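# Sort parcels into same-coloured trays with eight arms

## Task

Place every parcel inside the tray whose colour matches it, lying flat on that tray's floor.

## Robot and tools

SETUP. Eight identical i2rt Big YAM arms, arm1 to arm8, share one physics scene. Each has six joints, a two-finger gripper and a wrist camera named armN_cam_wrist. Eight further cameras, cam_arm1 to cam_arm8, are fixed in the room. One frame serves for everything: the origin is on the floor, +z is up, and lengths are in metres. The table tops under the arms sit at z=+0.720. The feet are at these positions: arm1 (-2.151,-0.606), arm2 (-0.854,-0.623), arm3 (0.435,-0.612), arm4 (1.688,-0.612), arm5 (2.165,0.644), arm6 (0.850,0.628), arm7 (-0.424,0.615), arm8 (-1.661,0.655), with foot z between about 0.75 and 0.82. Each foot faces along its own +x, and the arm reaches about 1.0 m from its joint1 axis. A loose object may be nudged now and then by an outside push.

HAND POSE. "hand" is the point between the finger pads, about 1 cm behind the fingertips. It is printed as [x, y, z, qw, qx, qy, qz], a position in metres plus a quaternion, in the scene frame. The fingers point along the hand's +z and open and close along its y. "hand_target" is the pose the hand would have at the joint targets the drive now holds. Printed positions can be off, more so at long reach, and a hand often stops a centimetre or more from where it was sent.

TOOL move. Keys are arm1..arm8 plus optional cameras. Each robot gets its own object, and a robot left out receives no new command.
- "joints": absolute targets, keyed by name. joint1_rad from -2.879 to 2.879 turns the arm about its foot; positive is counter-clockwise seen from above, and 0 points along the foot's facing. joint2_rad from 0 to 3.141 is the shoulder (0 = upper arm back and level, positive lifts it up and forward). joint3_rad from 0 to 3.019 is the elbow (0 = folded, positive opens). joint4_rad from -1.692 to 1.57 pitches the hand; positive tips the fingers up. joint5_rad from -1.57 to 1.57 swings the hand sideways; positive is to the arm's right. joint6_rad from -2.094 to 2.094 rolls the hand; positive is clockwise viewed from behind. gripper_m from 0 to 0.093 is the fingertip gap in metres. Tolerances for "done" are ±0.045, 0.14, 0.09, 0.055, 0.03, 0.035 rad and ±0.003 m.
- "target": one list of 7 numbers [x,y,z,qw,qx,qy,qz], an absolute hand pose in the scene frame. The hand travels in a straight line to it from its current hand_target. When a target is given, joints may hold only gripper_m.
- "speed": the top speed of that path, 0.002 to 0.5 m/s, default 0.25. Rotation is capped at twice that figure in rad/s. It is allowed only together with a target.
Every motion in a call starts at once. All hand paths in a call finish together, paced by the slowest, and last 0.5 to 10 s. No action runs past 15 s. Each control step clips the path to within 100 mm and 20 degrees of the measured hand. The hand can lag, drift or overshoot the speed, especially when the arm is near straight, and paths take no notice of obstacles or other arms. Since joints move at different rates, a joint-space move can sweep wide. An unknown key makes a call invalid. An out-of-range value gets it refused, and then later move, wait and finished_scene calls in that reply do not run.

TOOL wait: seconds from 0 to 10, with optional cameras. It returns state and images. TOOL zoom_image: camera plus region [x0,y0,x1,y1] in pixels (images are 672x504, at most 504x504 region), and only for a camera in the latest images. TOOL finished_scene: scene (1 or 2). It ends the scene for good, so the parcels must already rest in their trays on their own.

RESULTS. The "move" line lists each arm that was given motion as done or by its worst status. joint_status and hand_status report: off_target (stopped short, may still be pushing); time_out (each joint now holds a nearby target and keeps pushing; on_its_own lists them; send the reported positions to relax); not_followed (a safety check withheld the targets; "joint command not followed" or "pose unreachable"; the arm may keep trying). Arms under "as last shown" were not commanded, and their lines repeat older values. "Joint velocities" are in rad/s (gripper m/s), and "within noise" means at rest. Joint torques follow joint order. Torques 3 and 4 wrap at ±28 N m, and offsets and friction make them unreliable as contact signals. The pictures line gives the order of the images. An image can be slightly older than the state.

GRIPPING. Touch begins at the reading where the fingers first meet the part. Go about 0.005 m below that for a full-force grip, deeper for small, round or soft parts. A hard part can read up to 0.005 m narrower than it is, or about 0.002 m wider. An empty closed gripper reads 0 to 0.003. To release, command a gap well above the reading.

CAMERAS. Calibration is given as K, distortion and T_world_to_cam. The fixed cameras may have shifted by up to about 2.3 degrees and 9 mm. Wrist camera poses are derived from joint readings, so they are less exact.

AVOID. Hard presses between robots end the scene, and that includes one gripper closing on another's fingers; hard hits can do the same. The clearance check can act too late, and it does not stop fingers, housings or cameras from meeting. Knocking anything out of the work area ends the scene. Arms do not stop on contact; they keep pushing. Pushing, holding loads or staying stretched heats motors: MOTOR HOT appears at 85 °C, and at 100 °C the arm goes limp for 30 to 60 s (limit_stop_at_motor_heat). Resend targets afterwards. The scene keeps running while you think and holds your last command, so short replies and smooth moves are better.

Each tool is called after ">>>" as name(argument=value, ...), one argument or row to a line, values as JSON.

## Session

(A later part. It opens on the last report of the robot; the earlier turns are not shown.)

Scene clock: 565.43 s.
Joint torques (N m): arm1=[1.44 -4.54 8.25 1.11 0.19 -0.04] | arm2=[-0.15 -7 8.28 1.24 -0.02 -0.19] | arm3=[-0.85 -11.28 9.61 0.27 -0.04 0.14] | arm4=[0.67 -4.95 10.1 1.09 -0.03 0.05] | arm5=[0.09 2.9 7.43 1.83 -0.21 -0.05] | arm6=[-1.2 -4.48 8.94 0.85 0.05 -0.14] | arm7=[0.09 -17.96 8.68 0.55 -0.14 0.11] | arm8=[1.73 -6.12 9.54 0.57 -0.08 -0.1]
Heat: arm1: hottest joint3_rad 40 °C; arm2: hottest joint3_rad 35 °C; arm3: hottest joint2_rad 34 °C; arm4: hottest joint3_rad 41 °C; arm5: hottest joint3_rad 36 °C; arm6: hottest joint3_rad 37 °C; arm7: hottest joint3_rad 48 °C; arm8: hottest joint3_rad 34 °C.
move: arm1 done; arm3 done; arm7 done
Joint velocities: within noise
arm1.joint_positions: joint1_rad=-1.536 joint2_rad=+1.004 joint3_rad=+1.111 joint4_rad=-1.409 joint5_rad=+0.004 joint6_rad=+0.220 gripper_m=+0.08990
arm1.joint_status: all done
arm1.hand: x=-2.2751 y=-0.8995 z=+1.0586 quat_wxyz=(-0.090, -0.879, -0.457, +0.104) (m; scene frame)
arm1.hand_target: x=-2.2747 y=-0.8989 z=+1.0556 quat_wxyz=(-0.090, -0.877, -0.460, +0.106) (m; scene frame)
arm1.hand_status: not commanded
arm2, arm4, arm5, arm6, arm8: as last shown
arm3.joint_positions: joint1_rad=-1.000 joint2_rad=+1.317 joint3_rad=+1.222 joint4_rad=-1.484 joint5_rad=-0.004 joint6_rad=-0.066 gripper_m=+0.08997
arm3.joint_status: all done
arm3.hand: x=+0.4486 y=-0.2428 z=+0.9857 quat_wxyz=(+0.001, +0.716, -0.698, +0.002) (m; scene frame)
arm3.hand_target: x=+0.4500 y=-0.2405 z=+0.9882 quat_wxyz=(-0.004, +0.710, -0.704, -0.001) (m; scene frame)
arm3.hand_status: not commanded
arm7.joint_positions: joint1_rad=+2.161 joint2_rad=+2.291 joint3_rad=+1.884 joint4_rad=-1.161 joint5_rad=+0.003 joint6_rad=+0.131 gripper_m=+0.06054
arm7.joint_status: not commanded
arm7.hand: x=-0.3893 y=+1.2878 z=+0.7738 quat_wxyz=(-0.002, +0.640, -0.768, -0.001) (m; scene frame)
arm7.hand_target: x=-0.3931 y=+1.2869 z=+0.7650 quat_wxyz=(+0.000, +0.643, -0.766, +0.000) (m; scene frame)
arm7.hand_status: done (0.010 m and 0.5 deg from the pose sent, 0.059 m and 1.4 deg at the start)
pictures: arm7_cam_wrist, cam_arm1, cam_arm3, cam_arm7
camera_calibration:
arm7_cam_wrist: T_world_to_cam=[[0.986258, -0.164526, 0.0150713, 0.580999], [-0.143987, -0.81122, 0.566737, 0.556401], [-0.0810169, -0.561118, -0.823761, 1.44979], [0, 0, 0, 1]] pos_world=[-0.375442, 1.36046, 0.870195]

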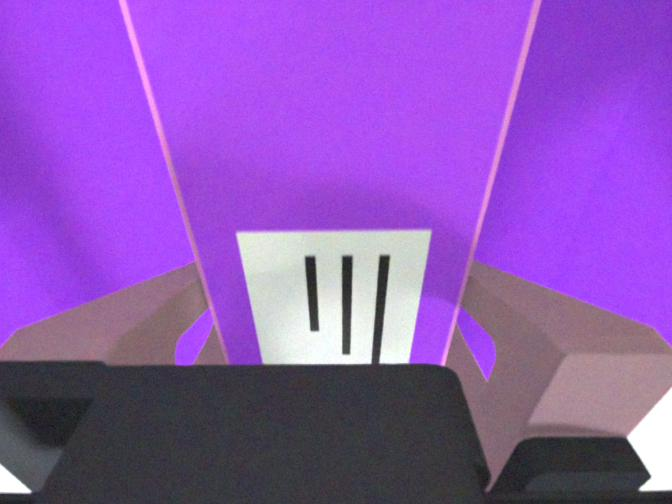

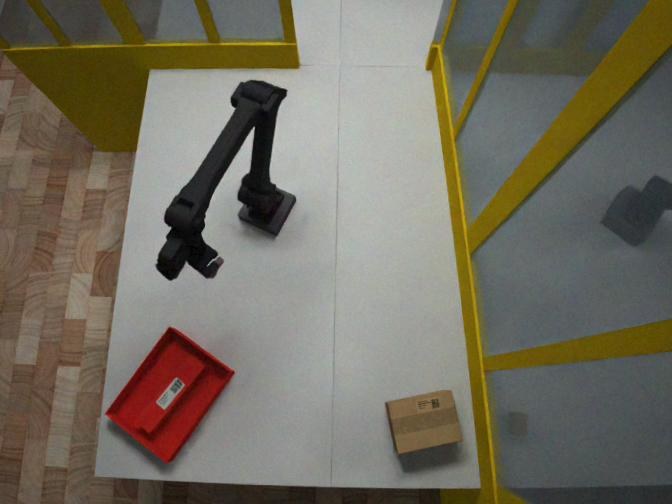

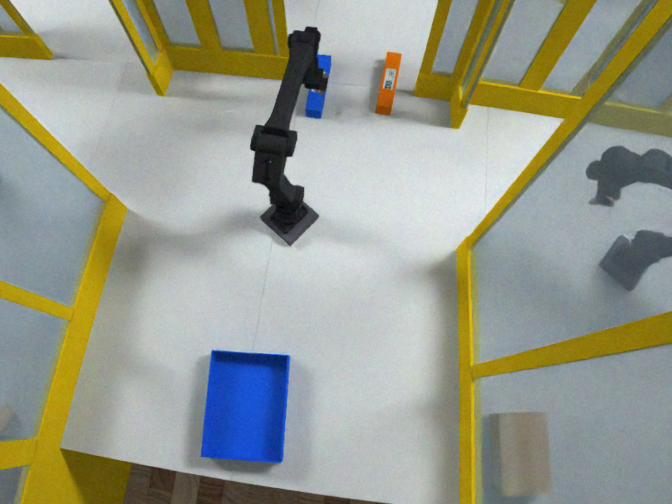

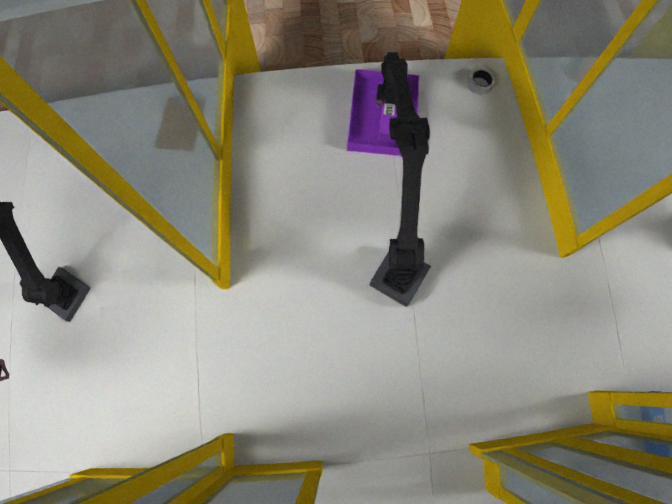

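>>> move(
  arm7={"target":[-0.393,1.287,0.756,0,-0.643,0.766,0],"speed":0.1},
  arm3={"target":[0.46,-0.037,0.87,0,-0.707,0.707,0],"speed":0.3},
  arm6={"joints":{"joint1_rad":-1.157,"joint2_rad":1.316,"joint3_rad":1.227,"joint4_rad":-1.48,"joint6_rad":-0.204}},
  cameras=["arm3_cam_wrist","arm7_cam_wrist"],
)

Scene clock: 575.47 s.
Joint torques (N m): arm1=[1.55 -4.6 8.17 1.11 0.23 -0.07] | arm2=[-0.15 -7.06 8.28 1.24 -0.02 -0.19] | arm3=[-1.08 -19.31 13.37 0.01 -0.18 0.11] | arm4=[0.73 -4.95 10.1 1.07 -0.03 0.04] | arm5=[0.15 3.31 7.45 1.87 -0.16 -0.05] | arm6=[-0.26 -7.41 12.29 -0.24 0.06 0] | arm7=[0.09 -17.49 8.1 0.55 -0.13 0.11] | arm8=[1.79 -6.07 9.47 0.59 -0.08 -0.11]
Heat: arm1: hottest joint3_rad 40 °C; arm2: hottest joint3_rad 35 °C; arm3: hottest joint2_rad 34 °C; arm4: hottest joint3_rad 41 °C; arm5: hottest joint3_rad 36 °C; arm6: hottest joint3_rad 37 °C; arm7: hottest joint3_rad 47 °C; arm8: hottest joint3_rad 34 °C.
move: arm3 off_target; arm6 done; arm7 off_target
Joint velocities: within noise
arm1, arm2, arm4, arm5, arm8: as last shown
arm3.joint_positions: joint1_rad=-1.000 joint2_rad=+1.898 joint3_rad=+1.568 joint4_rad=-1.294 joint5_rad=-0.004 joint6_rad=-0.061 gripper_m=+0.08997
arm3.joint_status: not commanded
arm3.hand: x=+0.4568 y=-0.0566 z=+0.8533 quat_wxyz=(+0.017, +0.714, -0.699, +0.016) (m; scene frame)
arm3.hand_target: x=+0.4600 y=-0.0381 z=+0.8703 quat_wxyz=(+0.000, +0.707, -0.707, +0.000) (m; scene frame)
arm3.hand_status: off_target (0.026 m and 2.9 deg from the pose sent, 0.236 m and 1.5 deg at the start)
arm6.joint_positions: joint1_rad=-1.161 joint2_rad=+1.322 joint3_rad=+1.178 joint4_rad=-1.470 joint5_rad=-0.001 joint6_rad=-0.213 gripper_m=+0.08987
arm6.joint_status: all done
arm6.hand: x=+0.7754 y=+0.2744 z=+1.0308 quat_wxyz=(+0.012, -0.705, -0.709, -0.019) (m; scene frame)
arm6.hand_target: x=+0.7746 y=+0.2631 z=+1.0514 quat_wxyz=(+0.000, -0.707, -0.707, +0.001) (m; scene frame)
arm6.hand_status: not commanded
arm7.joint_positions: joint1_rad=+2.161 joint2_rad=+2.294 joint3_rad=+1.884 joint4_rad=-1.145 joint5_rad=+0.003 joint6_rad=+0.131 gripper_m=+0.06054
arm7.joint_status: not commanded
arm7.hand: x=-0.3891 y=+1.2913 z=+0.7721 quat_wxyz=(-0.007, +0.640, -0.768, -0.006) (m; scene frame)
arm7.hand_target: x=-0.3931 y=+1.2867 z=+0.7562 quat_wxyz=(+0.000, +0.643, -0.766, +0.000) (m; scene frame)
arm7.hand_status: off_target (0.017 m and 1.1 deg from the pose sent, 0.018 m and 0.5 deg at the start)
pictures: arm3_cam_wrist, arm7_cam_wrist
camera_calibration:
arm3_cam_wrist: T_world_to_cam=[[0.999826, 0.016685, 0.00830629, -0.463935], [0.00795748, -0.785135, 0.619273, -0.570594], [0.0168541, -0.6191, -0.785132, 0.751253], [0, 0, 0, 1]] pos_world=[0.455733, 0.0248473, 0.94704]
arm7_cam_wrist: T_world_to_cam=[[0.986244, -0.164745, 0.0135037, 0.582931], [-0.144366, -0.81869, 0.555792, 0.578183], [-0.0805084, -0.550096, -0.831211, 1.4421], [0, 0, 0, 1]] pos_world=[-0.375341, 1.36268, 0.869472]

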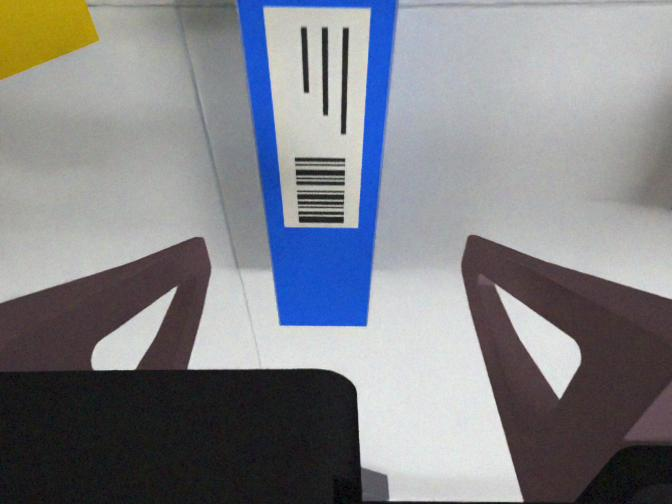

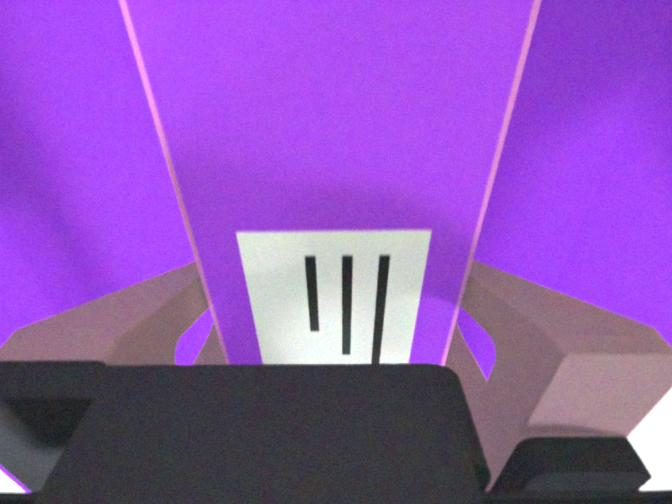

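>>> move(
  arm3={"target":[0.452,-0.025,0.742,0,-0.707,0.707,0],"speed":0.2},
  arm7={"joints":{"gripper_m":0.09}},
  cameras=["arm3_cam_wrist","arm7_cam_wrist"],
)

>>> move(
  arm7={"target":[-0.393,1.287,0.90,0,-0.643,0.766,0]},
  cameras=["cam_arm7"],
)

Scene clock: 587.83 s.
Joint torques (N m): arm1=[1.44 -4.48 8.14 1.09 0.17 -0.03] | arm2=[-0.15 -7.06 8.29 1.25 -0.02 -0.19] | arm3=[0.26 -20.54 8.72 0.58 -0.19 0.11] | arm4=[0.73 -4.95 10.1 1.09 -0.03 0.05] | arm5=[-0.32 3.02 7.42 1.81 -0.22 -0.05] | arm6=[-0.26 -7.41 12.29 -0.23 0.06 -0.01] | arm7=[0.09 -17.61 8.13 0.54 -0.14 0.11] | arm8=[1.9 -6.12 9.43 0.59 -0.06 -0.1]
Heat: arm1: hottest joint3_rad 39 °C; arm2: hottest joint3_rad 35 °C; arm3: hottest joint2_rad 35 °C; arm4: hottest joint3_rad 41 °C; arm5: hottest joint3_rad 36 °C; arm6: hottest joint3_rad 39 °C; arm7: hottest joint3_rad 45 °C; arm8: hottest joint3_rad 34 °C.
move: arm3 off_target; arm7 done
Joint velocities: within noise
arm1, arm5, arm6: as last shown
arm2.joint_positions: joint1_rad=-1.425 joint2_rad=+1.008 joint3_rad=+1.104 joint4_rad=-1.408 joint5_rad=+0.000 joint6_rad=-0.505 gripper_m=+0.08992
arm2.joint_status: not commanded
arm2.hand: x=-0.6958 y=-0.3447 z=+1.0835 quat_wxyz=(-0.125, +0.698, -0.705, -0.035) (m; scene frame)
arm2.hand_target: x=-0.6946 y=-0.3457 z=+1.0847 quat_wxyz=(-0.131, +0.700, -0.701, -0.035) (m; scene frame)
arm2.hand_status: not commanded
arm3.joint_positions: joint1_rad=-1.000 joint2_rad=+2.071 joint3_rad=+1.511 joint4_rad=-1.044 joint5_rad=-0.004 joint6_rad=-0.046 gripper_m=+0.08997
arm3.joint_status: not commanded
arm3.hand: x=+0.4583 y=-0.0336 z=+0.7369 quat_wxyz=(+0.010, +0.709, -0.705, +0.010) (m; scene frame)
arm3.hand_target: x=+0.4520 y=-0.0252 z=+0.7421 quat_wxyz=(+0.000, +0.707, -0.707, +0.000) (m; scene frame)
arm3.hand_status: off_target (0.012 m and 1.6 deg from the pose sent, 0.116 m and 2.9 deg at the start)
arm4.joint_positions: joint1_rad=+1.857 joint2_rad=+1.012 joint3_rad=+1.108 joint4_rad=-1.409 joint5_rad=+0.011 joint6_rad=-0.325 gripper_m=+0.08990
arm4.joint_status: not commanded
arm4.hand: x=+1.3879 y=-0.5015 z=+1.0428 quat_wxyz=(-0.042, +0.991, -0.005, -0.126) (m; scene frame)
arm4.hand_target: x=+1.3885 y=-0.5038 z=+1.0433 quat_wxyz=(-0.044, +0.990, -0.002, -0.132) (m; scene frame)
arm4.hand_status: not commanded
arm7.joint_positions: joint1_rad=+2.161 joint2_rad=+2.294 joint3_rad=+1.884 joint4_rad=-1.145 joint5_rad=+0.003 joint6_rad=+0.131 gripper_m=+0.08994
arm7.joint_status: all done
arm7.hand: x=-0.3891 y=+1.2913 z=+0.7721 quat_wxyz=(-0.007, +0.640, -0.768, -0.006) (m; scene frame)
arm7.hand_target: x=-0.3931 y=+1.2867 z=+0.7562 quat_wxyz=(+0.000, +0.643, -0.766, +0.000) (m; scene frame)
arm7.hand_status: not commanded
arm8.joint_positions: joint1_rad=+0.424 joint2_rad=+1.015 joint3_rad=+1.106 joint4_rad=-1.407 joint5_rad=+0.000 joint6_rad=-0.175 gripper_m=+0.08992
arm8.joint_status: not commanded
arm8.hand: x=-1.7199 y=+0.3390 z=+1.0423 quat_wxyz=(-0.073, -0.704, -0.699, +0.104) (m; scene frame)
arm8.hand_target: x=-1.7199 y=+0.3408 z=+1.0448 quat_wxyz=(-0.077, -0.701, -0.701, +0.112) (m; scene frame)
arm8.hand_status: not commanded
pictures: arm3_cam_wrist, arm7_cam_wrist
camera_calibration:
arm3_cam_wrist: T_world_to_cam=[[0.999951, 0.000948659, 0.00980688, -0.466626], [-0.00516581, -0.797093, 0.603834, -0.463487], [0.00838983, -0.603855, -0.79705, 0.687168], [0, 0, 0, 1]] pos_world=[0.458444, 0.0459505, 0.832153]
arm7_cam_wrist: T_world_to_cam=[[0.986244, -0.164745, 0.0135037, 0.582931], [-0.144366, -0.81869, 0.555792, 0.578183], [-0.0805084, -0.550096, -0.831211, 1.4421], [0, 0, 0, 1]] pos_world=[-0.375341, 1.36268, 0.869472]

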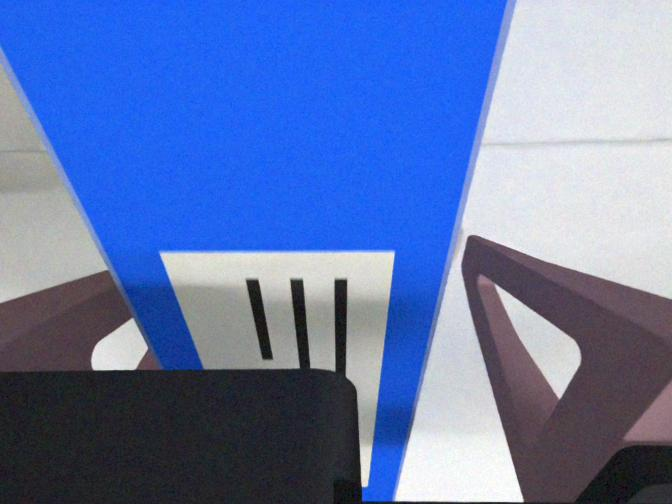

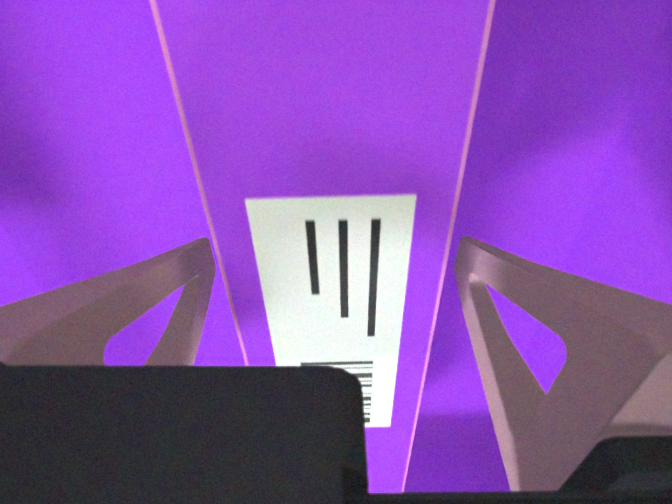

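Scene clock: 589.30 s.
Joint torques (N m): arm1=[1.44 -4.72 8.23 1.09 0.2 -0.03] | arm2=[-0.15 -7.06 8.29 1.25 -0.03 -0.19] | arm3=[0.26 -21.3 8.65 0.58 -0.19 0.12] | arm4=[0.73 -5.01 10.1 1.1 -0.03 0.04] | arm5=[-0.32 2.9 7.47 1.74 -0.23 -0.03] | arm6=[-0.21 -7.47 12.29 -0.24 0.07 -0.01] | arm7=[0.15 -17.38 14.42 -0.43 -0.14 0.1] | arm8=[1.96 -6.18 9.5 0.55 -0.08 -0.08]
Heat: arm1: hottest joint3_rad 39 °C; arm2: hottest joint3_rad 35 °C; arm3: hottest joint2_rad 35 °C; arm4: hottest joint3_rad 41 °C; arm5: hottest joint3_rad 36 °C; arm6: hottest joint3_rad 39 °C; arm7: hottest joint3_rad 46 °C; arm8: hottest joint3_rad 34 °C.
move: arm7 off_target
Joint velocities: within noise
arm1, arm2, arm3, arm4, arm5, arm6, arm8: as last shown
arm3.joint_positions: joint1_rad=-1.000 joint2_rad=+2.071 joint3_rad=+1.511 joint4_rad=-1.044 joint5_rad=-0.004 joint6_rad=-0.045 gripper_m=+0.08997
arm7.joint_positions: joint1_rad=+2.161 joint2_rad=+2.171 joint3_rad=+1.980 joint4_rad=-1.414 joint5_rad=+0.003 joint6_rad=+0.131 gripper_m=+0.08994
arm7.joint_status: not commanded
arm7.hand: x=-0.3900 y=+1.2721 z=+0.8871 quat_wxyz=(+0.010, +0.640, -0.768, +0.012) (m; scene frame)
arm7.hand_target: x=-0.3932 y=+1.2861 z=+0.9001 quat_wxyz=(+0.000, +0.643, -0.766, +0.000) (m; scene frame)
arm7.hand_status: off_target (0.020 m and 1.8 deg from the pose sent, 0.128 m and 1.1 deg at the start)
pictures: cam_arm7

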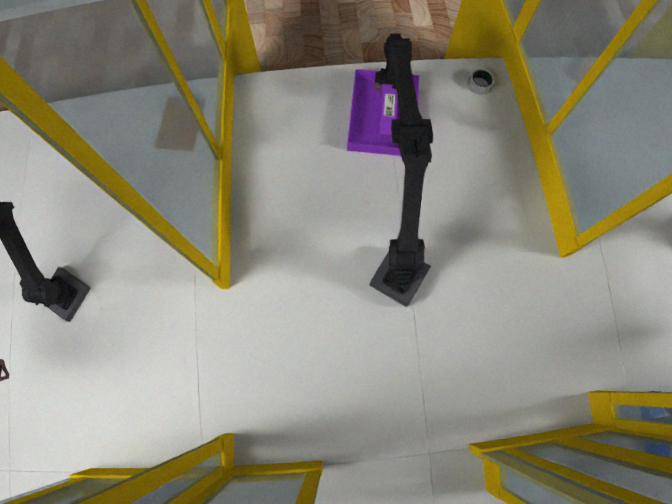

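>>> move(
  arm3={"target":[0.44,-0.028,0.744,0,-0.707,0.707,0],"speed":0.1},
  arm7={"joints":{"joint2_rad":1.0,"joint3_rad":1.1,"joint4_rad":-1.4}},
  cameras=["cam_arm7"],
)

>>> move(
  arm3={"joints":{"gripper_m":0.05}},
  cameras=["arm3_cam_wrist"],
)

>>> move(
  arm3={"target":[0.448,-0.035,0.9,0,-0.707,0.707,0],"speed":0.2},
  cameras=["arm3_cam_wrist","cam_arm3"],
)

Scene clock: 600.10 s.
Joint torques (N m): arm1=[1.32 -4.13 8.17 1.09 0.2 -0.06] | arm2=[-0.15 -7 8.29 1.25 -0.02 -0.19] | arm3=[0.15 -22.07 7.69 0.64 -0.19 0.13] | arm4=[0.73 -4.95 10.1 1.07 -0.03 0.04] | arm5=[-0.79 3.37 7.36 1.89 -0.2 -0.06] | arm6=[-0.21 -7.47 12.27 -0.25 0.06 0] | arm7=[0.21 -5.48 9.18 0.72 -0.15 0.09] | arm8=[1.96 -6.3 9.52 0.51 -0.07 -0.11]
Heat: arm1: hottest joint3_rad 39 °C; arm2: hottest joint3_rad 35 °C; arm3: hottest joint2_rad 36 °C; arm4: hottest joint3_rad 42 °C; arm5: hottest joint3_rad 36 °C; arm6: hottest joint3_rad 40 °C; arm7: hottest joint3_rad 48 °C; arm8: hottest joint3_rad 34 °C.
move: arm3 off_target; arm7 done
Joint velocities: within noise
arm1, arm2, arm4, arm6, arm8: as last shown
arm3.joint_positions: joint1_rad=-0.980 joint2_rad=+2.071 joint3_rad=+1.511 joint4_rad=-1.044 joint5_rad=-0.004 joint6_rad=-0.026 gripper_m=+0.08997
arm3.joint_status: not commanded
arm3.hand: x=+0.4466 y=-0.0333 z=+0.7368 quat_wxyz=(+0.009, +0.709, -0.705, +0.010) (m; scene frame)
arm3.hand_target: x=+0.4400 y=-0.0282 z=+0.7440 quat_wxyz=(+0.000, +0.707, -0.707, +0.000) (m; scene frame)
arm3.hand_status: off_target (0.011 m and 1.6 deg from the pose sent, 0.020 m and 1.6 deg at the start)
arm5.joint_positions: joint1_rad=+0.657 joint2_rad=+0.625 joint3_rad=+1.427 joint4_rad=-1.371 joint5_rad=+0.001 joint6_rad=-0.097 gripper_m=+0.09397
arm5.joint_status: not commanded
arm5.hand: x=+1.9527 y=+0.5536 z=+1.3379 quat_wxyz=(+0.069, +0.852, +0.215, -0.472) (m; scene frame)
arm5.hand_target: x=+1.9555 y=+0.5528 z=+1.3504 quat_wxyz=(+0.073, +0.844, +0.217, -0.485) (m; scene frame)
arm5.hand_status: not commanded
arm7.joint_positions: joint1_rad=+2.161 joint2_rad=+1.007 joint3_rad=+1.115 joint4_rad=-1.406 joint5_rad=+0.003 joint6_rad=+0.131 gripper_m=+0.08994
arm7.joint_status: all done
arm7.hand: x=-0.4066 y=+0.9365 z=+1.0915 quat_wxyz=(-0.094, +0.634, -0.761, -0.100) (m; scene frame)
arm7.hand_target: x=-0.4088 y=+0.9339 z=+1.0871 quat_wxyz=(-0.092, +0.637, -0.759, -0.101) (m; scene frame)
arm7.hand_status: not commanded
pictures: cam_arm7

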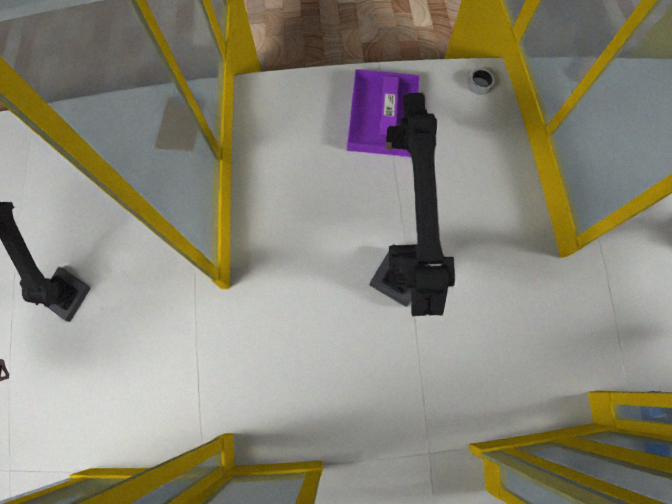

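Scene clock: 600.70 s.
Joint torques (N m): arm1=[1.38 -4.54 8.35 1.14 0.2 -0.04] | arm2=[-0.15 -7 8.28 1.24 -0.02 -0.19] | arm3=[0.15 -21.95 7.68 0.59 -0.19 0.13] | arm4=[0.73 -4.95 10.1 1.09 -0.03 0.04] | arm5=[-0.09 2.67 7.35 1.81 -0.2 -0.05] | arm6=[-0.21 -7.47 12.27 -0.24 0.06 -0.01] | arm7=[0.15 -5.54 9.1 0.75 -0.15 0.09] | arm8=[1.73 -6.18 9.55 0.54 -0.08 -0.1]
Heat: arm1: hottest joint3_rad 39 °C; arm2: hottest joint3_rad 35 °C; arm3: hottest joint2_rad 36 °C; arm4: hottest joint3_rad 42 °C; arm5: hottest joint3_rad 36 °C; arm6: hottest joint3_rad 40 °C; arm7: hottest joint3_rad 48 °C; arm8: hottest joint3_rad 34 °C.
move: arm3 off_target
Joint velocities: within noise
arm1, arm2, arm4, arm5, arm6, arm7, arm8: as last shown
arm3.joint_positions: joint1_rad=-0.980 joint2_rad=+2.071 joint3_rad=+1.511 joint4_rad=-1.044 joint5_rad=-0.004 joint6_rad=-0.025 gripper_m=+0.05868
arm3.joint_status: gripper_m off_target (ended at +0.05870, target +0.05000)
arm3.hand: x=+0.4466 y=-0.0333 z=+0.7368 quat_wxyz=(+0.009, +0.709, -0.705, +0.010) (m; scene frame)
arm3.hand_target: x=+0.4400 y=-0.0282 z=+0.7440 quat_wxyz=(+0.000, +0.707, -0.707, +0.000) (m; scene frame)
arm3.hand_status: not commanded
pictures: arm3_cam_wrist
camera_calibration:
arm3_cam_wrist: T_world_to_cam=[[0.999945, 0.00057511, 0.0104696, -0.455459], [-0.00586499, -0.797007, 0.603941, -0.463089], [0.00869169, -0.603969, -0.79696, 0.687243], [0, 0, 0, 1]] pos_world=[0.446744, 0.0462503, 0.832153]

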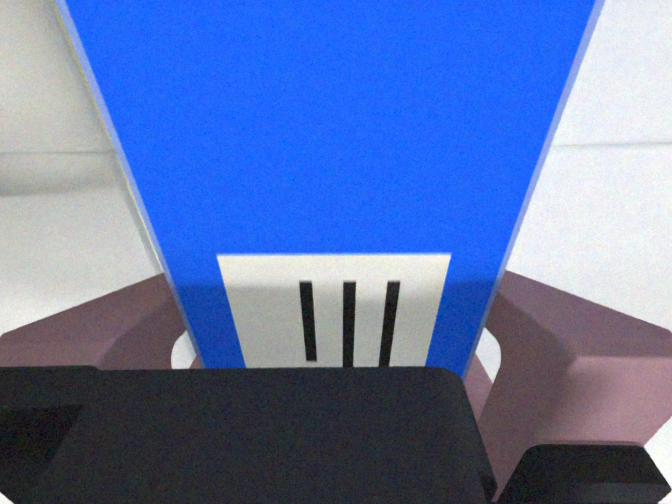

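Scene clock: 602.30 s.
Joint torques (N m): arm1=[1.44 -4.31 8.17 1.11 0.19 -0.04] | arm2=[-0.15 -7 8.29 1.25 -0.03 -0.19] | arm3=[-1.2 -21.25 13.53 -0.36 -0.16 -0.04] | arm4=[0.73 -4.95 10.1 1.09 -0.03 0.04] | arm5=[-0.15 2.84 7.43 1.85 -0.21 -0.03] | arm6=[-0.26 -7.36 12.3 -0.24 0.06 0] | arm7=[0.09 -5.54 9.16 0.75 -0.13 0.1] | arm8=[1.79 -5.71 9.52 0.44 -0.07 -0.11]
Heat: arm1: hottest joint3_rad 39 °C; arm2: hottest joint3_rad 35 °C; arm3: hottest joint2_rad 36 °C; arm4: hottest joint3_rad 42 °C; arm5: hottest joint3_rad 36 °C; arm6: hottest joint3_rad 40 °C; arm7: hottest joint3_rad 47 °C; arm8: hottest joint3_rad 34 °C.
move: arm3 off_target
Joint velocities: within noise
arm1, arm2, arm4, arm5, arm6, arm7, arm8: as last shown
arm3.joint_positions: joint1_rad=-0.980 joint2_rad=+1.903 joint3_rad=+1.625 joint4_rad=-1.357 joint5_rad=-0.004 joint6_rad=-0.025 gripper_m=+0.05868
arm3.joint_status: not commanded
arm3.hand: x=+0.4455 y=-0.0517 z=+0.8709 quat_wxyz=(+0.021, +0.709, -0.705, +0.021) (m; scene frame)
arm3.hand_target: x=+0.4479 y=-0.0364 z=+0.9001 quat_wxyz=(+0.000, +0.707, -0.707, +0.000) (m; scene frame)
arm3.hand_status: off_target (0.034 m and 3.4 deg from the pose sent, 0.163 m and 1.6 deg at the start)
pictures: arm3_cam_wrist, cam_arm3
camera_calibration:
arm3_cam_wrist: T_world_to_cam=[[0.999952, 0.000764212, 0.00979108, -0.455081], [-0.00556658, -0.777245, 0.629174, -0.579842], [0.00809089, -0.629198, -0.777203, 0.764736], [0, 0, 0, 1]] pos_world=[0.445644, 0.0308388, 0.963632]

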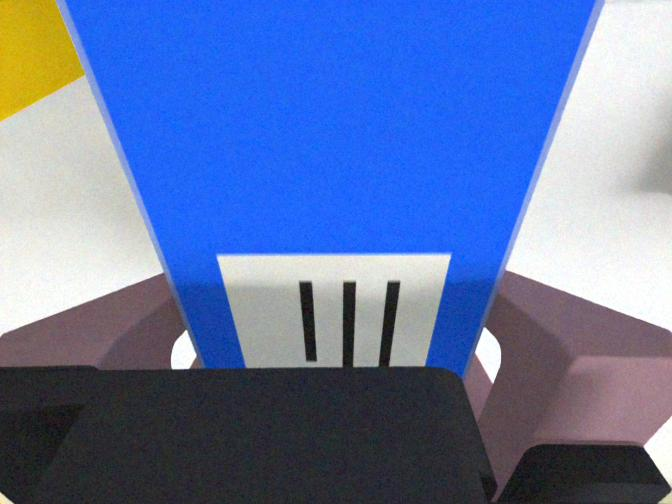

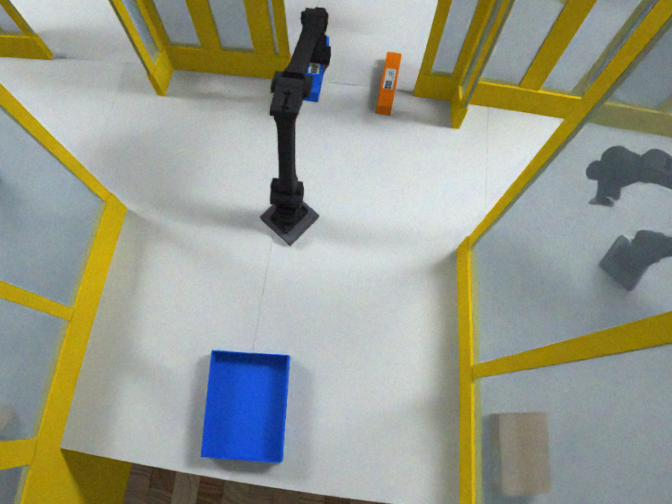

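>>> move(
  arm3={"joints":{"joint2_rad":1.316,"joint3_rad":1.227,"joint4_rad":-1.48}},
  arm6={"joints":{"joint2_rad":1.95,"joint3_rad":1.85,"joint4_rad":-1.6}},
  cameras=[],
)

>>> move(
  arm3={"joints":{"joint1_rad":2.1,"joint6_rad":-0.13}},
  arm6={"target":[0.727,0.01,0.86,0,0.707,0.707,0]},
  cameras=["arm6_cam_wrist","cam_arm3"],
)

Scene clock: 612.87 s.
Joint torques (N m): arm1=[1.32 -4.78 8.21 1.11 0.2 -0.05] | arm2=[-0.15 -7.06 8.28 1.24 -0.02 -0.19] | arm3=[-1.14 -10.81 9.55 -0.06 -0.16 -0.04] | arm4=[0.73 -4.95 10.1 1.09 -0.03 0.04] | arm5=[-0.44 2.78 7.6 1.83 -0.18 -0.07] | arm6=[-0.26 -15.38 12.29 -0.43 0.06 0] | arm7=[0.09 -5.54 9.16 0.73 -0.15 0.1] | arm8=[1.85 -6.12 9.51 0.54 -0.06 -0.11]
Heat: arm1: hottest joint3_rad 38 °C; arm2: hottest joint3_rad 35 °C; arm3: hottest joint2_rad 36 °C; arm4: hottest joint3_rad 42 °C; arm5: hottest joint3_rad 36 °C; arm6: hottest joint3_rad 41 °C; arm7: hottest joint3_rad 46 °C; arm8: hottest joint3_rad 34 °C.
move: arm3 done; arm6 done
Joint velocities: within noise
arm1, arm2, arm4, arm5, arm7, arm8: as last shown
arm3.joint_positions: joint1_rad=-0.980 joint2_rad=+1.313 joint3_rad=+1.222 joint4_rad=-1.473 joint5_rad=-0.004 joint6_rad=-0.025 gripper_m=+0.05868
arm3.joint_status: all done
arm3.hand: x=+0.4412 y=-0.2400 z=+0.9874 quat_wxyz=(-0.005, +0.709, -0.705, -0.004) (m; scene frame)
arm3.hand_target: x=+0.4425 y=-0.2403 z=+0.9881 quat_wxyz=(-0.003, +0.707, -0.707, -0.003) (m; scene frame)
arm3.hand_status: not commanded
arm6.joint_positions: joint1_rad=-1.161 joint2_rad=+1.956 joint3_rad=+1.798 joint4_rad=-1.590 joint5_rad=-0.001 joint6_rad=-0.213 gripper_m=+0.08987
arm6.joint_status: all done
arm6.hand: x=+0.7342 y=+0.0796 z=+0.9712 quat_wxyz=(+0.048, -0.703, -0.706, -0.074) (m; scene frame)
arm6.hand_target: x=+0.7340 y=+0.0667 z=+0.9923 quat_wxyz=(+0.036, -0.705, -0.706, -0.054) (m; scene frame)
arm6.hand_status: not commanded
pictures: none
No camera images: "cameras" was empty.

Scene clock: 615.33 s.
Joint torques (N m): arm1=[1.38 -4.84 8.14 1.1 0.21 -0.04] | arm2=[-0.15 -7 8.29 1.25 -0.02 -0.19] | arm3=[0.26 -12.81 9.48 -0.13 -0.14 -0.21] | arm4=[0.73 -4.95 10.09 1.09 -0.03 0.04] | arm5=[-0.09 2.61 7.47 1.89 -0.23 -0.07] | arm6=[0.09 -16.62 9.02 0.54 0.04 0] | arm7=[0.21 -5.48 9.11 0.77 -0.16 0.1] | arm8=[2.08 -6.18 9.54 0.55 -0.08 -0.08]
Heat: arm1: hottest joint3_rad 38 °C; arm2: hottest joint3_rad 35 °C; arm3: hottest joint2_rad 35 °C; arm4: hottest joint3_rad 42 °C; arm5: hottest joint3_rad 36 °C; arm6: hottest joint3_rad 40 °C; arm7: hottest joint3_rad 46 °C; arm8: hottest joint3_rad 34 °C.
move: arm3 done; arm6 off_target
Joint velocities: within noise
arm1.joint_positions: joint1_rad=-1.536 joint2_rad=+1.004 joint3_rad=+1.111 joint4_rad=-1.409 joint5_rad=+0.004 joint6_rad=+0.220 gripper_m=+0.08990
arm1.joint_status: not commanded
arm1.hand: x=-2.2751 y=-0.8995 z=+1.0586 quat_wxyz=(-0.090, -0.879, -0.457, +0.104) (m; scene frame)
arm1.hand_target: x=-2.2747 y=-0.8989 z=+1.0556 quat_wxyz=(-0.090, -0.877, -0.460, +0.106) (m; scene frame)
arm1.hand_status: not commanded
arm2, arm4, arm5, arm7, arm8: as last shown
arm3.joint_positions: joint1_rad=+2.089 joint2_rad=+1.334 joint3_rad=+1.222 joint4_rad=-1.473 joint5_rad=-0.005 joint6_rad=-0.115 gripper_m=+0.05868
arm3.joint_status: all done
arm3.hand: x=+0.4001 y=-0.9868 z=+0.9754 quat_wxyz=(-0.002, +0.699, +0.715, +0.011) (m; scene frame)
arm3.hand_target: x=+0.4042 y=-0.9848 z=+0.9835 quat_wxyz=(+0.003, +0.690, +0.724, +0.005) (m; scene frame)
arm3.hand_status: not commanded
arm6.joint_positions: joint1_rad=-1.158 joint2_rad=+2.107 joint3_rad=+1.729 joint4_rad=-1.226 joint5_rad=-0.001 joint6_rad=-0.205 gripper_m=+0.08987
arm6.joint_status: not commanded
arm6.hand: x=+0.7235 y=+0.0208 z=+0.8517 quat_wxyz=(+0.009, -0.707, -0.707, -0.014) (m; scene frame)
arm6.hand_target: x=+0.7272 y=+0.0102 z=+0.8600 quat_wxyz=(+0.000, -0.707, -0.707, +0.000) (m; scene frame)
arm6.hand_status: off_target (0.014 m and 1.9 deg from the pose sent, 0.131 m and 10.1 deg at the start)
pictures: arm6_cam_wrist, cam_arm3
camera_calibration:
arm6_cam_wrist: T_world_to_cam=[[-0.999976, -0.00686026, -0.00108975, 0.723094], [-0.00613758, 0.799152, 0.601098, -0.518364], [-0.00325281, 0.60109, -0.799175, 0.794804], [0, 0, 0, 1]] pos_world=[0.72248, -0.0585363, 0.947563]

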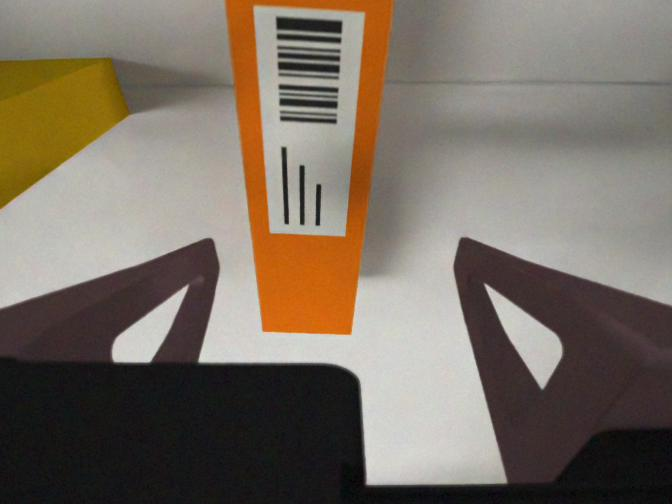

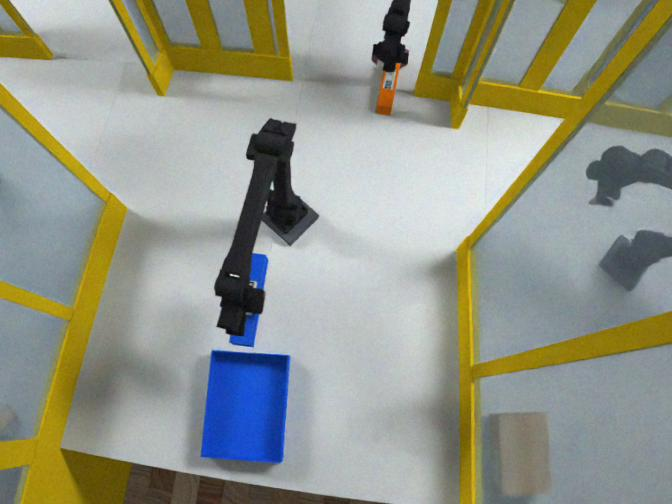

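>>> move(
  arm3={"target":[0.381,-1.293,0.88,0,0.688,0.725,0]},
  arm6={"target":[0.742,0.0,0.742,0,0.707,0.707,0],"speed":0.2},
  cameras=["arm6_cam_wrist","cam_arm3","arm3_cam_wrist"],
)

>>> zoom_image(
  camera="cam_arm3",
  region=[170, 320, 330, 480],
)

Scene clock: 628.77 s.
Joint torques (N m): arm1=[1.38 -4.31 8.14 1.09 0.18 -0.05] | arm2=[-0.15 -7 8.28 1.24 -0.02 -0.19] | arm3=[0.56 -23.53 14.31 -0.34 0.01 -0.19] | arm4=[0.73 -4.95 10.1 1.09 -0.03 0.04] | arm5=[-0.21 2.67 7.58 1.88 -0.18 -0.02] | arm6=[0.21 -16.38 7.3 0.58 0.05 0] | arm7=[0.09 -5.48 9.14 0.76 -0.14 0.1] | arm8=[1.73 -6.01 9.55 0.51 -0.07 -0.11]
Heat: arm1: hottest joint3_rad 38 °C; arm2: hottest joint3_rad 35 °C; arm3: hottest joint2_rad 34 °C; arm4: hottest joint3_rad 42 °C; arm5: hottest joint3_rad 36 °C; arm6: hottest joint3_rad 39 °C; arm7: hottest joint3_rad 45 °C; arm8: hottest joint3_rad 34 °C.
move: arm3 off_target; arm6 done
Joint velocities: within noise
arm1, arm2, arm4, arm5, arm7, arm8: as last shown
arm3.joint_positions: joint1_rad=+2.093 joint2_rad=+2.187 joint3_rad=+2.083 joint4_rad=-1.500 joint5_rad=+0.001 joint6_rad=-0.115 gripper_m=+0.05868
arm3.joint_status: not commanded
arm3.hand: x=+0.3753 y=-1.2777 z=+0.8626 quat_wxyz=(-0.011, +0.697, +0.716, +0.016) (m; scene frame)
arm3.hand_target: x=+0.3813 y=-1.2919 z=+0.8802 quat_wxyz=(+0.001, +0.688, +0.725, -0.001) (m; scene frame)
arm3.hand_status: off_target (0.024 m and 2.7 deg from the pose sent, 0.321 m and 2.1 deg at the start)
arm6.joint_positions: joint1_rad=-1.133 joint2_rad=+2.258 joint3_rad=+1.688 joint4_rad=-1.010 joint5_rad=-0.001 joint6_rad=-0.179 gripper_m=+0.08987
arm6.joint_status: not commanded
arm6.hand: x=+0.7364 y=+0.0047 z=+0.7455 quat_wxyz=(+0.002, -0.707, -0.707, -0.004) (m; scene frame)
arm6.hand_target: x=+0.7421 y=+0.0002 z=+0.7420 quat_wxyz=(+0.000, -0.707, -0.707, +0.000) (m; scene frame)
arm6.hand_status: done (0.008 m and 0.5 deg from the pose sent, 0.113 m and 1.9 deg at the start)
pictures: arm3_cam_wrist, arm6_cam_wrist, cam_arm3
camera_calibration:
arm3_cam_wrist: T_world_to_cam=[[-0.999756, -0.0220446, 0.00141645, 0.344683], [-0.0165507, 0.789978, 0.612911, 0.492692], [-0.0146304, 0.612738, -0.79015, 1.59388], [0, 0, 0, 1]] pos_world=[0.376073, -1.35825, 0.956943]
arm6_cam_wrist: T_world_to_cam=[[-0.999973, -0.00606945, 0.00424047, 0.731748], [-0.00246608, 0.81305, 0.582188, -0.430188], [-0.00698128, 0.582162, -0.813043, 0.732831], [0, 0, 0, 1]] pos_world=[0.735783, -0.0724204, 0.84317]

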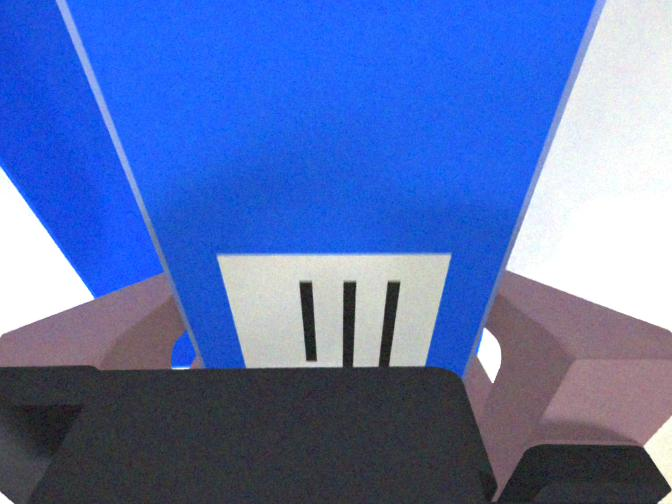

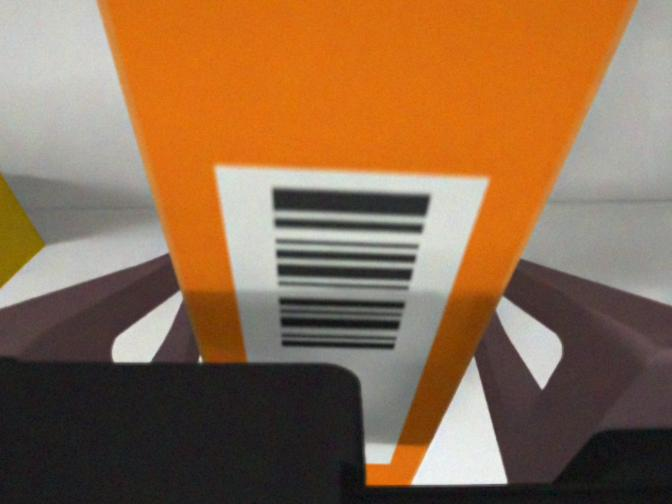

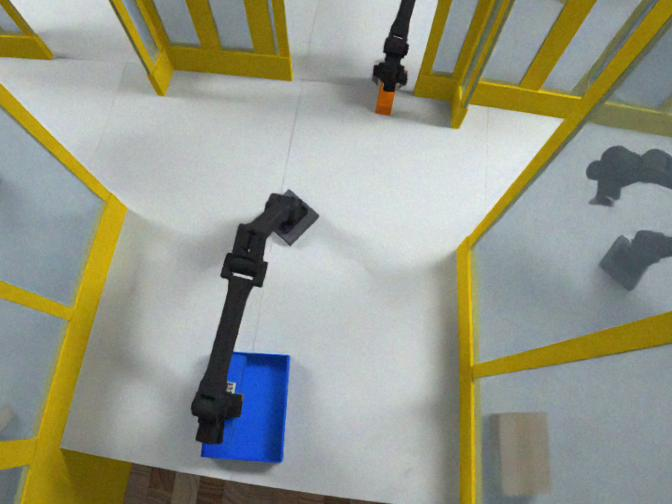

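Scaled by 3.150.

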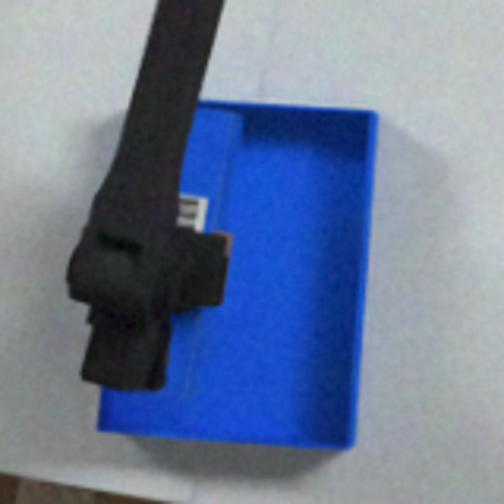

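>>> move(
  arm3={"target":[0.413,-1.303,0.85,0,0.688,0.725,0],"speed":0.15},
  arm6={"joints":{"gripper_m":0.05}},
  cameras=["arm6_cam_wrist","arm3_cam_wrist"],
)

>>> move(
  arm3={"target":[0.413,-1.298,0.757,0,0.688,0.725,0],"speed":0.12},
  arm6={"target":[0.742,0.02,0.9,0,0.707,0.707,0],"speed":0.2},
  cameras=["arm6_cam_wrist","arm3_cam_wrist"],
)

Scene clock: 637.50 s.
Joint torques (N m): arm1=[1.73 -4.66 8.13 1.06 0.19 -0.05] | arm2=[-0.15 -7.06 8.28 1.24 -0.02 -0.19] | arm3=[0.44 -24.7 13.26 0.46 -0.01 0.12] | arm4=[0.73 -4.95 10.09 1.09 -0.03 0.04] | arm5=[-0.38 3.25 7.32 1.83 -0.17 -0.06] | arm6=[0.21 -16.32 7.3 0.58 0.06 -0.01] | arm7=[0.26 -5.42 9.16 0.75 -0.14 0.1] | arm8=[1.85 -6.12 9.57 0.53 -0.07 -0.09]
Heat: arm1: hottest joint3_rad 38 °C; arm2: hottest joint3_rad 35 °C; arm3: hottest joint2_rad 35 °C; arm4: hottest joint3_rad 42 °C; arm5: hottest joint3_rad 36 °C; arm6: hottest joint3_rad 38 °C; arm7: hottest joint3_rad 45 °C; arm8: hottest joint3_rad 34 °C.
move: arm3 off_target; arm6 off_target
Joint velocities: within noise
arm1, arm5, arm7: as last shown
arm2.joint_positions: joint1_rad=-1.425 joint2_rad=+1.008 joint3_rad=+1.104 joint4_rad=-1.408 joint5_rad=+0.000 joint6_rad=-0.505 gripper_m=+0.08992
arm2.joint_status: not commanded
arm2.hand: x=-0.6958 y=-0.3447 z=+1.0835 quat_wxyz=(-0.125, +0.698, -0.705, -0.035) (m; scene frame)
arm2.hand_target: x=-0.6946 y=-0.3457 z=+1.0847 quat_wxyz=(-0.131, +0.700, -0.701, -0.035) (m; scene frame)
arm2.hand_status: not commanded
arm3.joint_positions: joint1_rad=+2.147 joint2_rad=+2.230 joint3_rad=+2.083 joint4_rad=-1.475 joint5_rad=+0.002 joint6_rad=-0.099 gripper_m=+0.05868
arm3.joint_status: not commanded
arm3.hand: x=+0.4113 y=-1.2845 z=+0.8343 quat_wxyz=(-0.018, +0.683, +0.729, +0.023) (m; scene frame)
arm3.hand_target: x=+0.4131 y=-1.3019 z=+0.8504 quat_wxyz=(+0.000, +0.688, +0.725, +0.000) (m; scene frame)
arm3.hand_status: off_target (0.024 m and 3.4 deg from the pose sent, 0.047 m and 2.7 deg at the start)
arm4.joint_positions: joint1_rad=+1.857 joint2_rad=+1.012 joint3_rad=+1.108 joint4_rad=-1.409 joint5_rad=+0.011 joint6_rad=-0.325 gripper_m=+0.08990
arm4.joint_status: not commanded
arm4.hand: x=+1.3879 y=-0.5015 z=+1.0428 quat_wxyz=(-0.042, +0.991, -0.005, -0.126) (m; scene frame)
arm4.hand_target: x=+1.3885 y=-0.5038 z=+1.0433 quat_wxyz=(-0.044, +0.990, -0.002, -0.132) (m; scene frame)
arm4.hand_status: not commanded
arm6.joint_positions: joint1_rad=-1.133 joint2_rad=+2.258 joint3_rad=+1.688 joint4_rad=-1.010 joint5_rad=-0.001 joint6_rad=-0.178 gripper_m=+0.05989
arm6.joint_status: gripper_m off_target (ended at +0.05991, target +0.05000)
arm6.hand: x=+0.7364 y=+0.0047 z=+0.7455 quat_wxyz=(+0.002, -0.708, -0.706, -0.004) (m; scene frame)
arm6.hand_target: x=+0.7421 y=+0.0002 z=+0.7420 quat_wxyz=(+0.000, -0.707, -0.707, +0.000) (m; scene frame)
arm6.hand_status: not commanded
arm8.joint_positions: joint1_rad=+0.424 joint2_rad=+1.015 joint3_rad=+1.106 joint4_rad=-1.407 joint5_rad=+0.000 joint6_rad=-0.175 gripper_m=+0.08992
arm8.joint_status: not commanded
arm8.hand: x=-1.7199 y=+0.3390 z=+1.0423 quat_wxyz=(-0.073, -0.704, -0.699, +0.104) (m; scene frame)
arm8.hand_target: x=-1.7199 y=+0.3408 z=+1.0448 quat_wxyz=(-0.077, -0.701, -0.701, +0.112) (m; scene frame)
arm8.hand_status: not commanded
pictures: arm3_cam_wrist, arm6_cam_wrist
camera_calibration:
arm3_cam_wrist: T_world_to_cam=[[-0.99818, -0.0603093, 0.000389664, 0.331647], [-0.0467197, 0.777313, 0.627377, 0.500209], [-0.0381396, 0.626217, -0.778715, 1.59375], [0, 0, 0, 1]] pos_world=[0.415198, -1.36685, 0.927131]
arm6_cam_wrist: T_world_to_cam=[[-0.999979, -0.00492994, 0.004204, 0.731866], [-0.0015608, 0.813051, 0.58219, -0.430856], [-0.00628823, 0.582172, -0.813042, 0.73232], [0, 0, 0, 1]] pos_world=[0.735783, -0.0724199, 0.84317]

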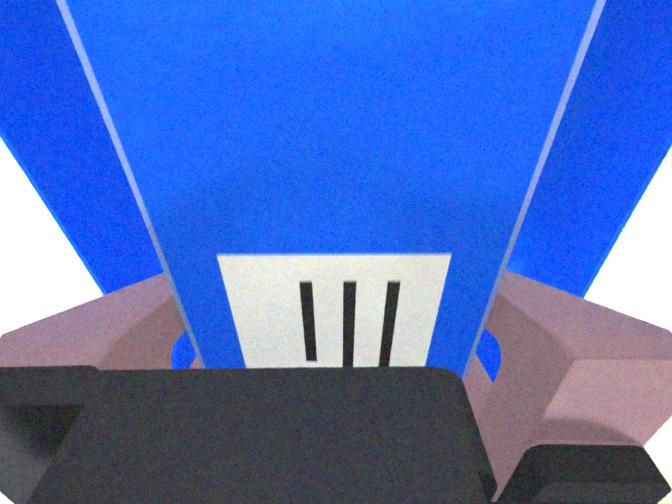

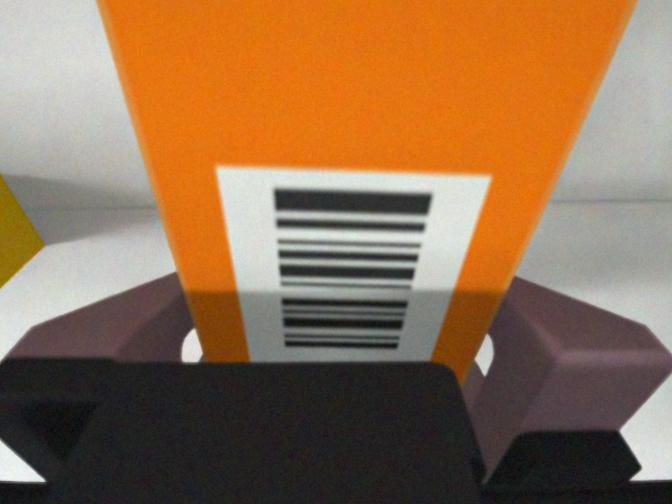

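Scene clock: 639.07 s.
Joint torques (N m): arm1=[1.44 -4.84 8.16 1.03 0.21 -0.07] | arm2=[-0.15 -7 8.29 1.24 -0.03 -0.19] | arm3=[-0.26 -24.88 9.13 0.58 0.01 0.13] | arm4=[0.73 -4.95 10.1 1.09 -0.03 0.04] | arm5=[0.09 2.78 7.41 1.77 -0.19 -0.05] | arm6=[-0.21 -17.55 11.95 -0.27 0.05 -0.07] | arm7=[0.09 -5.6 9.14 0.72 -0.14 0.09] | arm8=[1.96 -6.01 9.51 0.64 -0.08 -0.09]
Heat: arm1: hottest joint3_rad 38 °C; arm2: hottest joint3_rad 35 °C; arm3: hottest joint2_rad 35 °C; arm4: hottest joint3_rad 42 °C; arm5: hottest joint3_rad 36 °C; arm6: hottest joint3_rad 38 °C; arm7: hottest joint3_rad 45 °C; arm8: hottest joint3_rad 34 °C.
move: arm3 done; arm6 off_target
Joint velocities: within noise
arm1, arm2, arm4, arm5, arm7, arm8: as last shown
arm3.joint_positions: joint1_rad=+2.147 joint2_rad=+2.285 joint3_rad=+1.969 joint4_rad=-1.268 joint5_rad=+0.002 joint6_rad=-0.098 gripper_m=+0.05868
arm3.joint_status: not commanded
arm3.hand: x=+0.4115 y=-1.2925 z=+0.7553 quat_wxyz=(-0.005, +0.684, +0.729, +0.008) (m; scene frame)
arm3.hand_target: x=+0.4130 y=-1.2980 z=+0.7572 quat_wxyz=(+0.000, +0.688, +0.725, +0.000) (m; scene frame)
arm3.hand_status: done (0.006 m and 1.3 deg from the pose sent, 0.079 m and 3.4 deg at the start)
arm6.joint_positions: joint1_rad=-1.133 joint2_rad=+2.056 joint3_rad=+1.683 joint4_rad=-1.266 joint5_rad=-0.001 joint6_rad=-0.178 gripper_m=+0.05989
arm6.joint_status: not commanded
arm6.hand: x=+0.7430 y=+0.0405 z=+0.8663 quat_wxyz=(+0.019, -0.707, -0.706, -0.028) (m; scene frame)
arm6.hand_target: x=+0.7423 y=+0.0217 z=+0.9002 quat_wxyz=(+0.000, -0.707, -0.707, +0.000) (m; scene frame)
arm6.hand_status: off_target (0.039 m and 3.9 deg from the pose sent, 0.155 m and 0.5 deg at the start)
pictures: arm3_cam_wrist, arm6_cam_wrist
camera_calibration:
arm3_cam_wrist: T_world_to_cam=[[-0.998212, -0.0596282, 0.00407228, 0.329433], [-0.0454227, 0.801157, 0.596727, 0.60928], [-0.0388443, 0.595476, -0.802434, 1.51573], [0, 0, 0, 1]] pos_world=[0.415397, -1.37107, 0.851357]
arm6_cam_wrist: T_world_to_cam=[[-0.999966, -0.00485849, -0.00670802, 0.74748], [-0.00799565, 0.777593, 0.628717, -0.564389], [0.00216149, 0.628749, -0.777605, 0.770824], [0, 0, 0, 1]] pos_world=[0.741276, -0.0421586, 0.959252]

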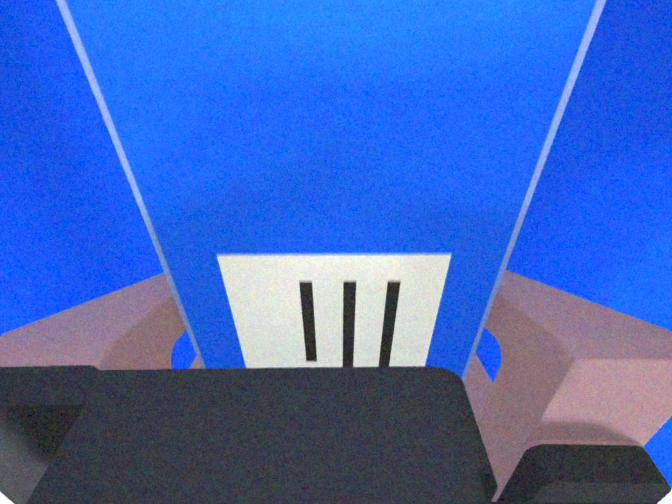

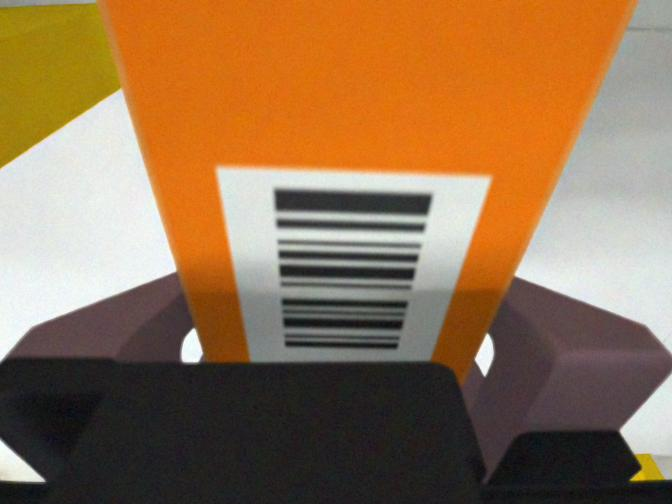

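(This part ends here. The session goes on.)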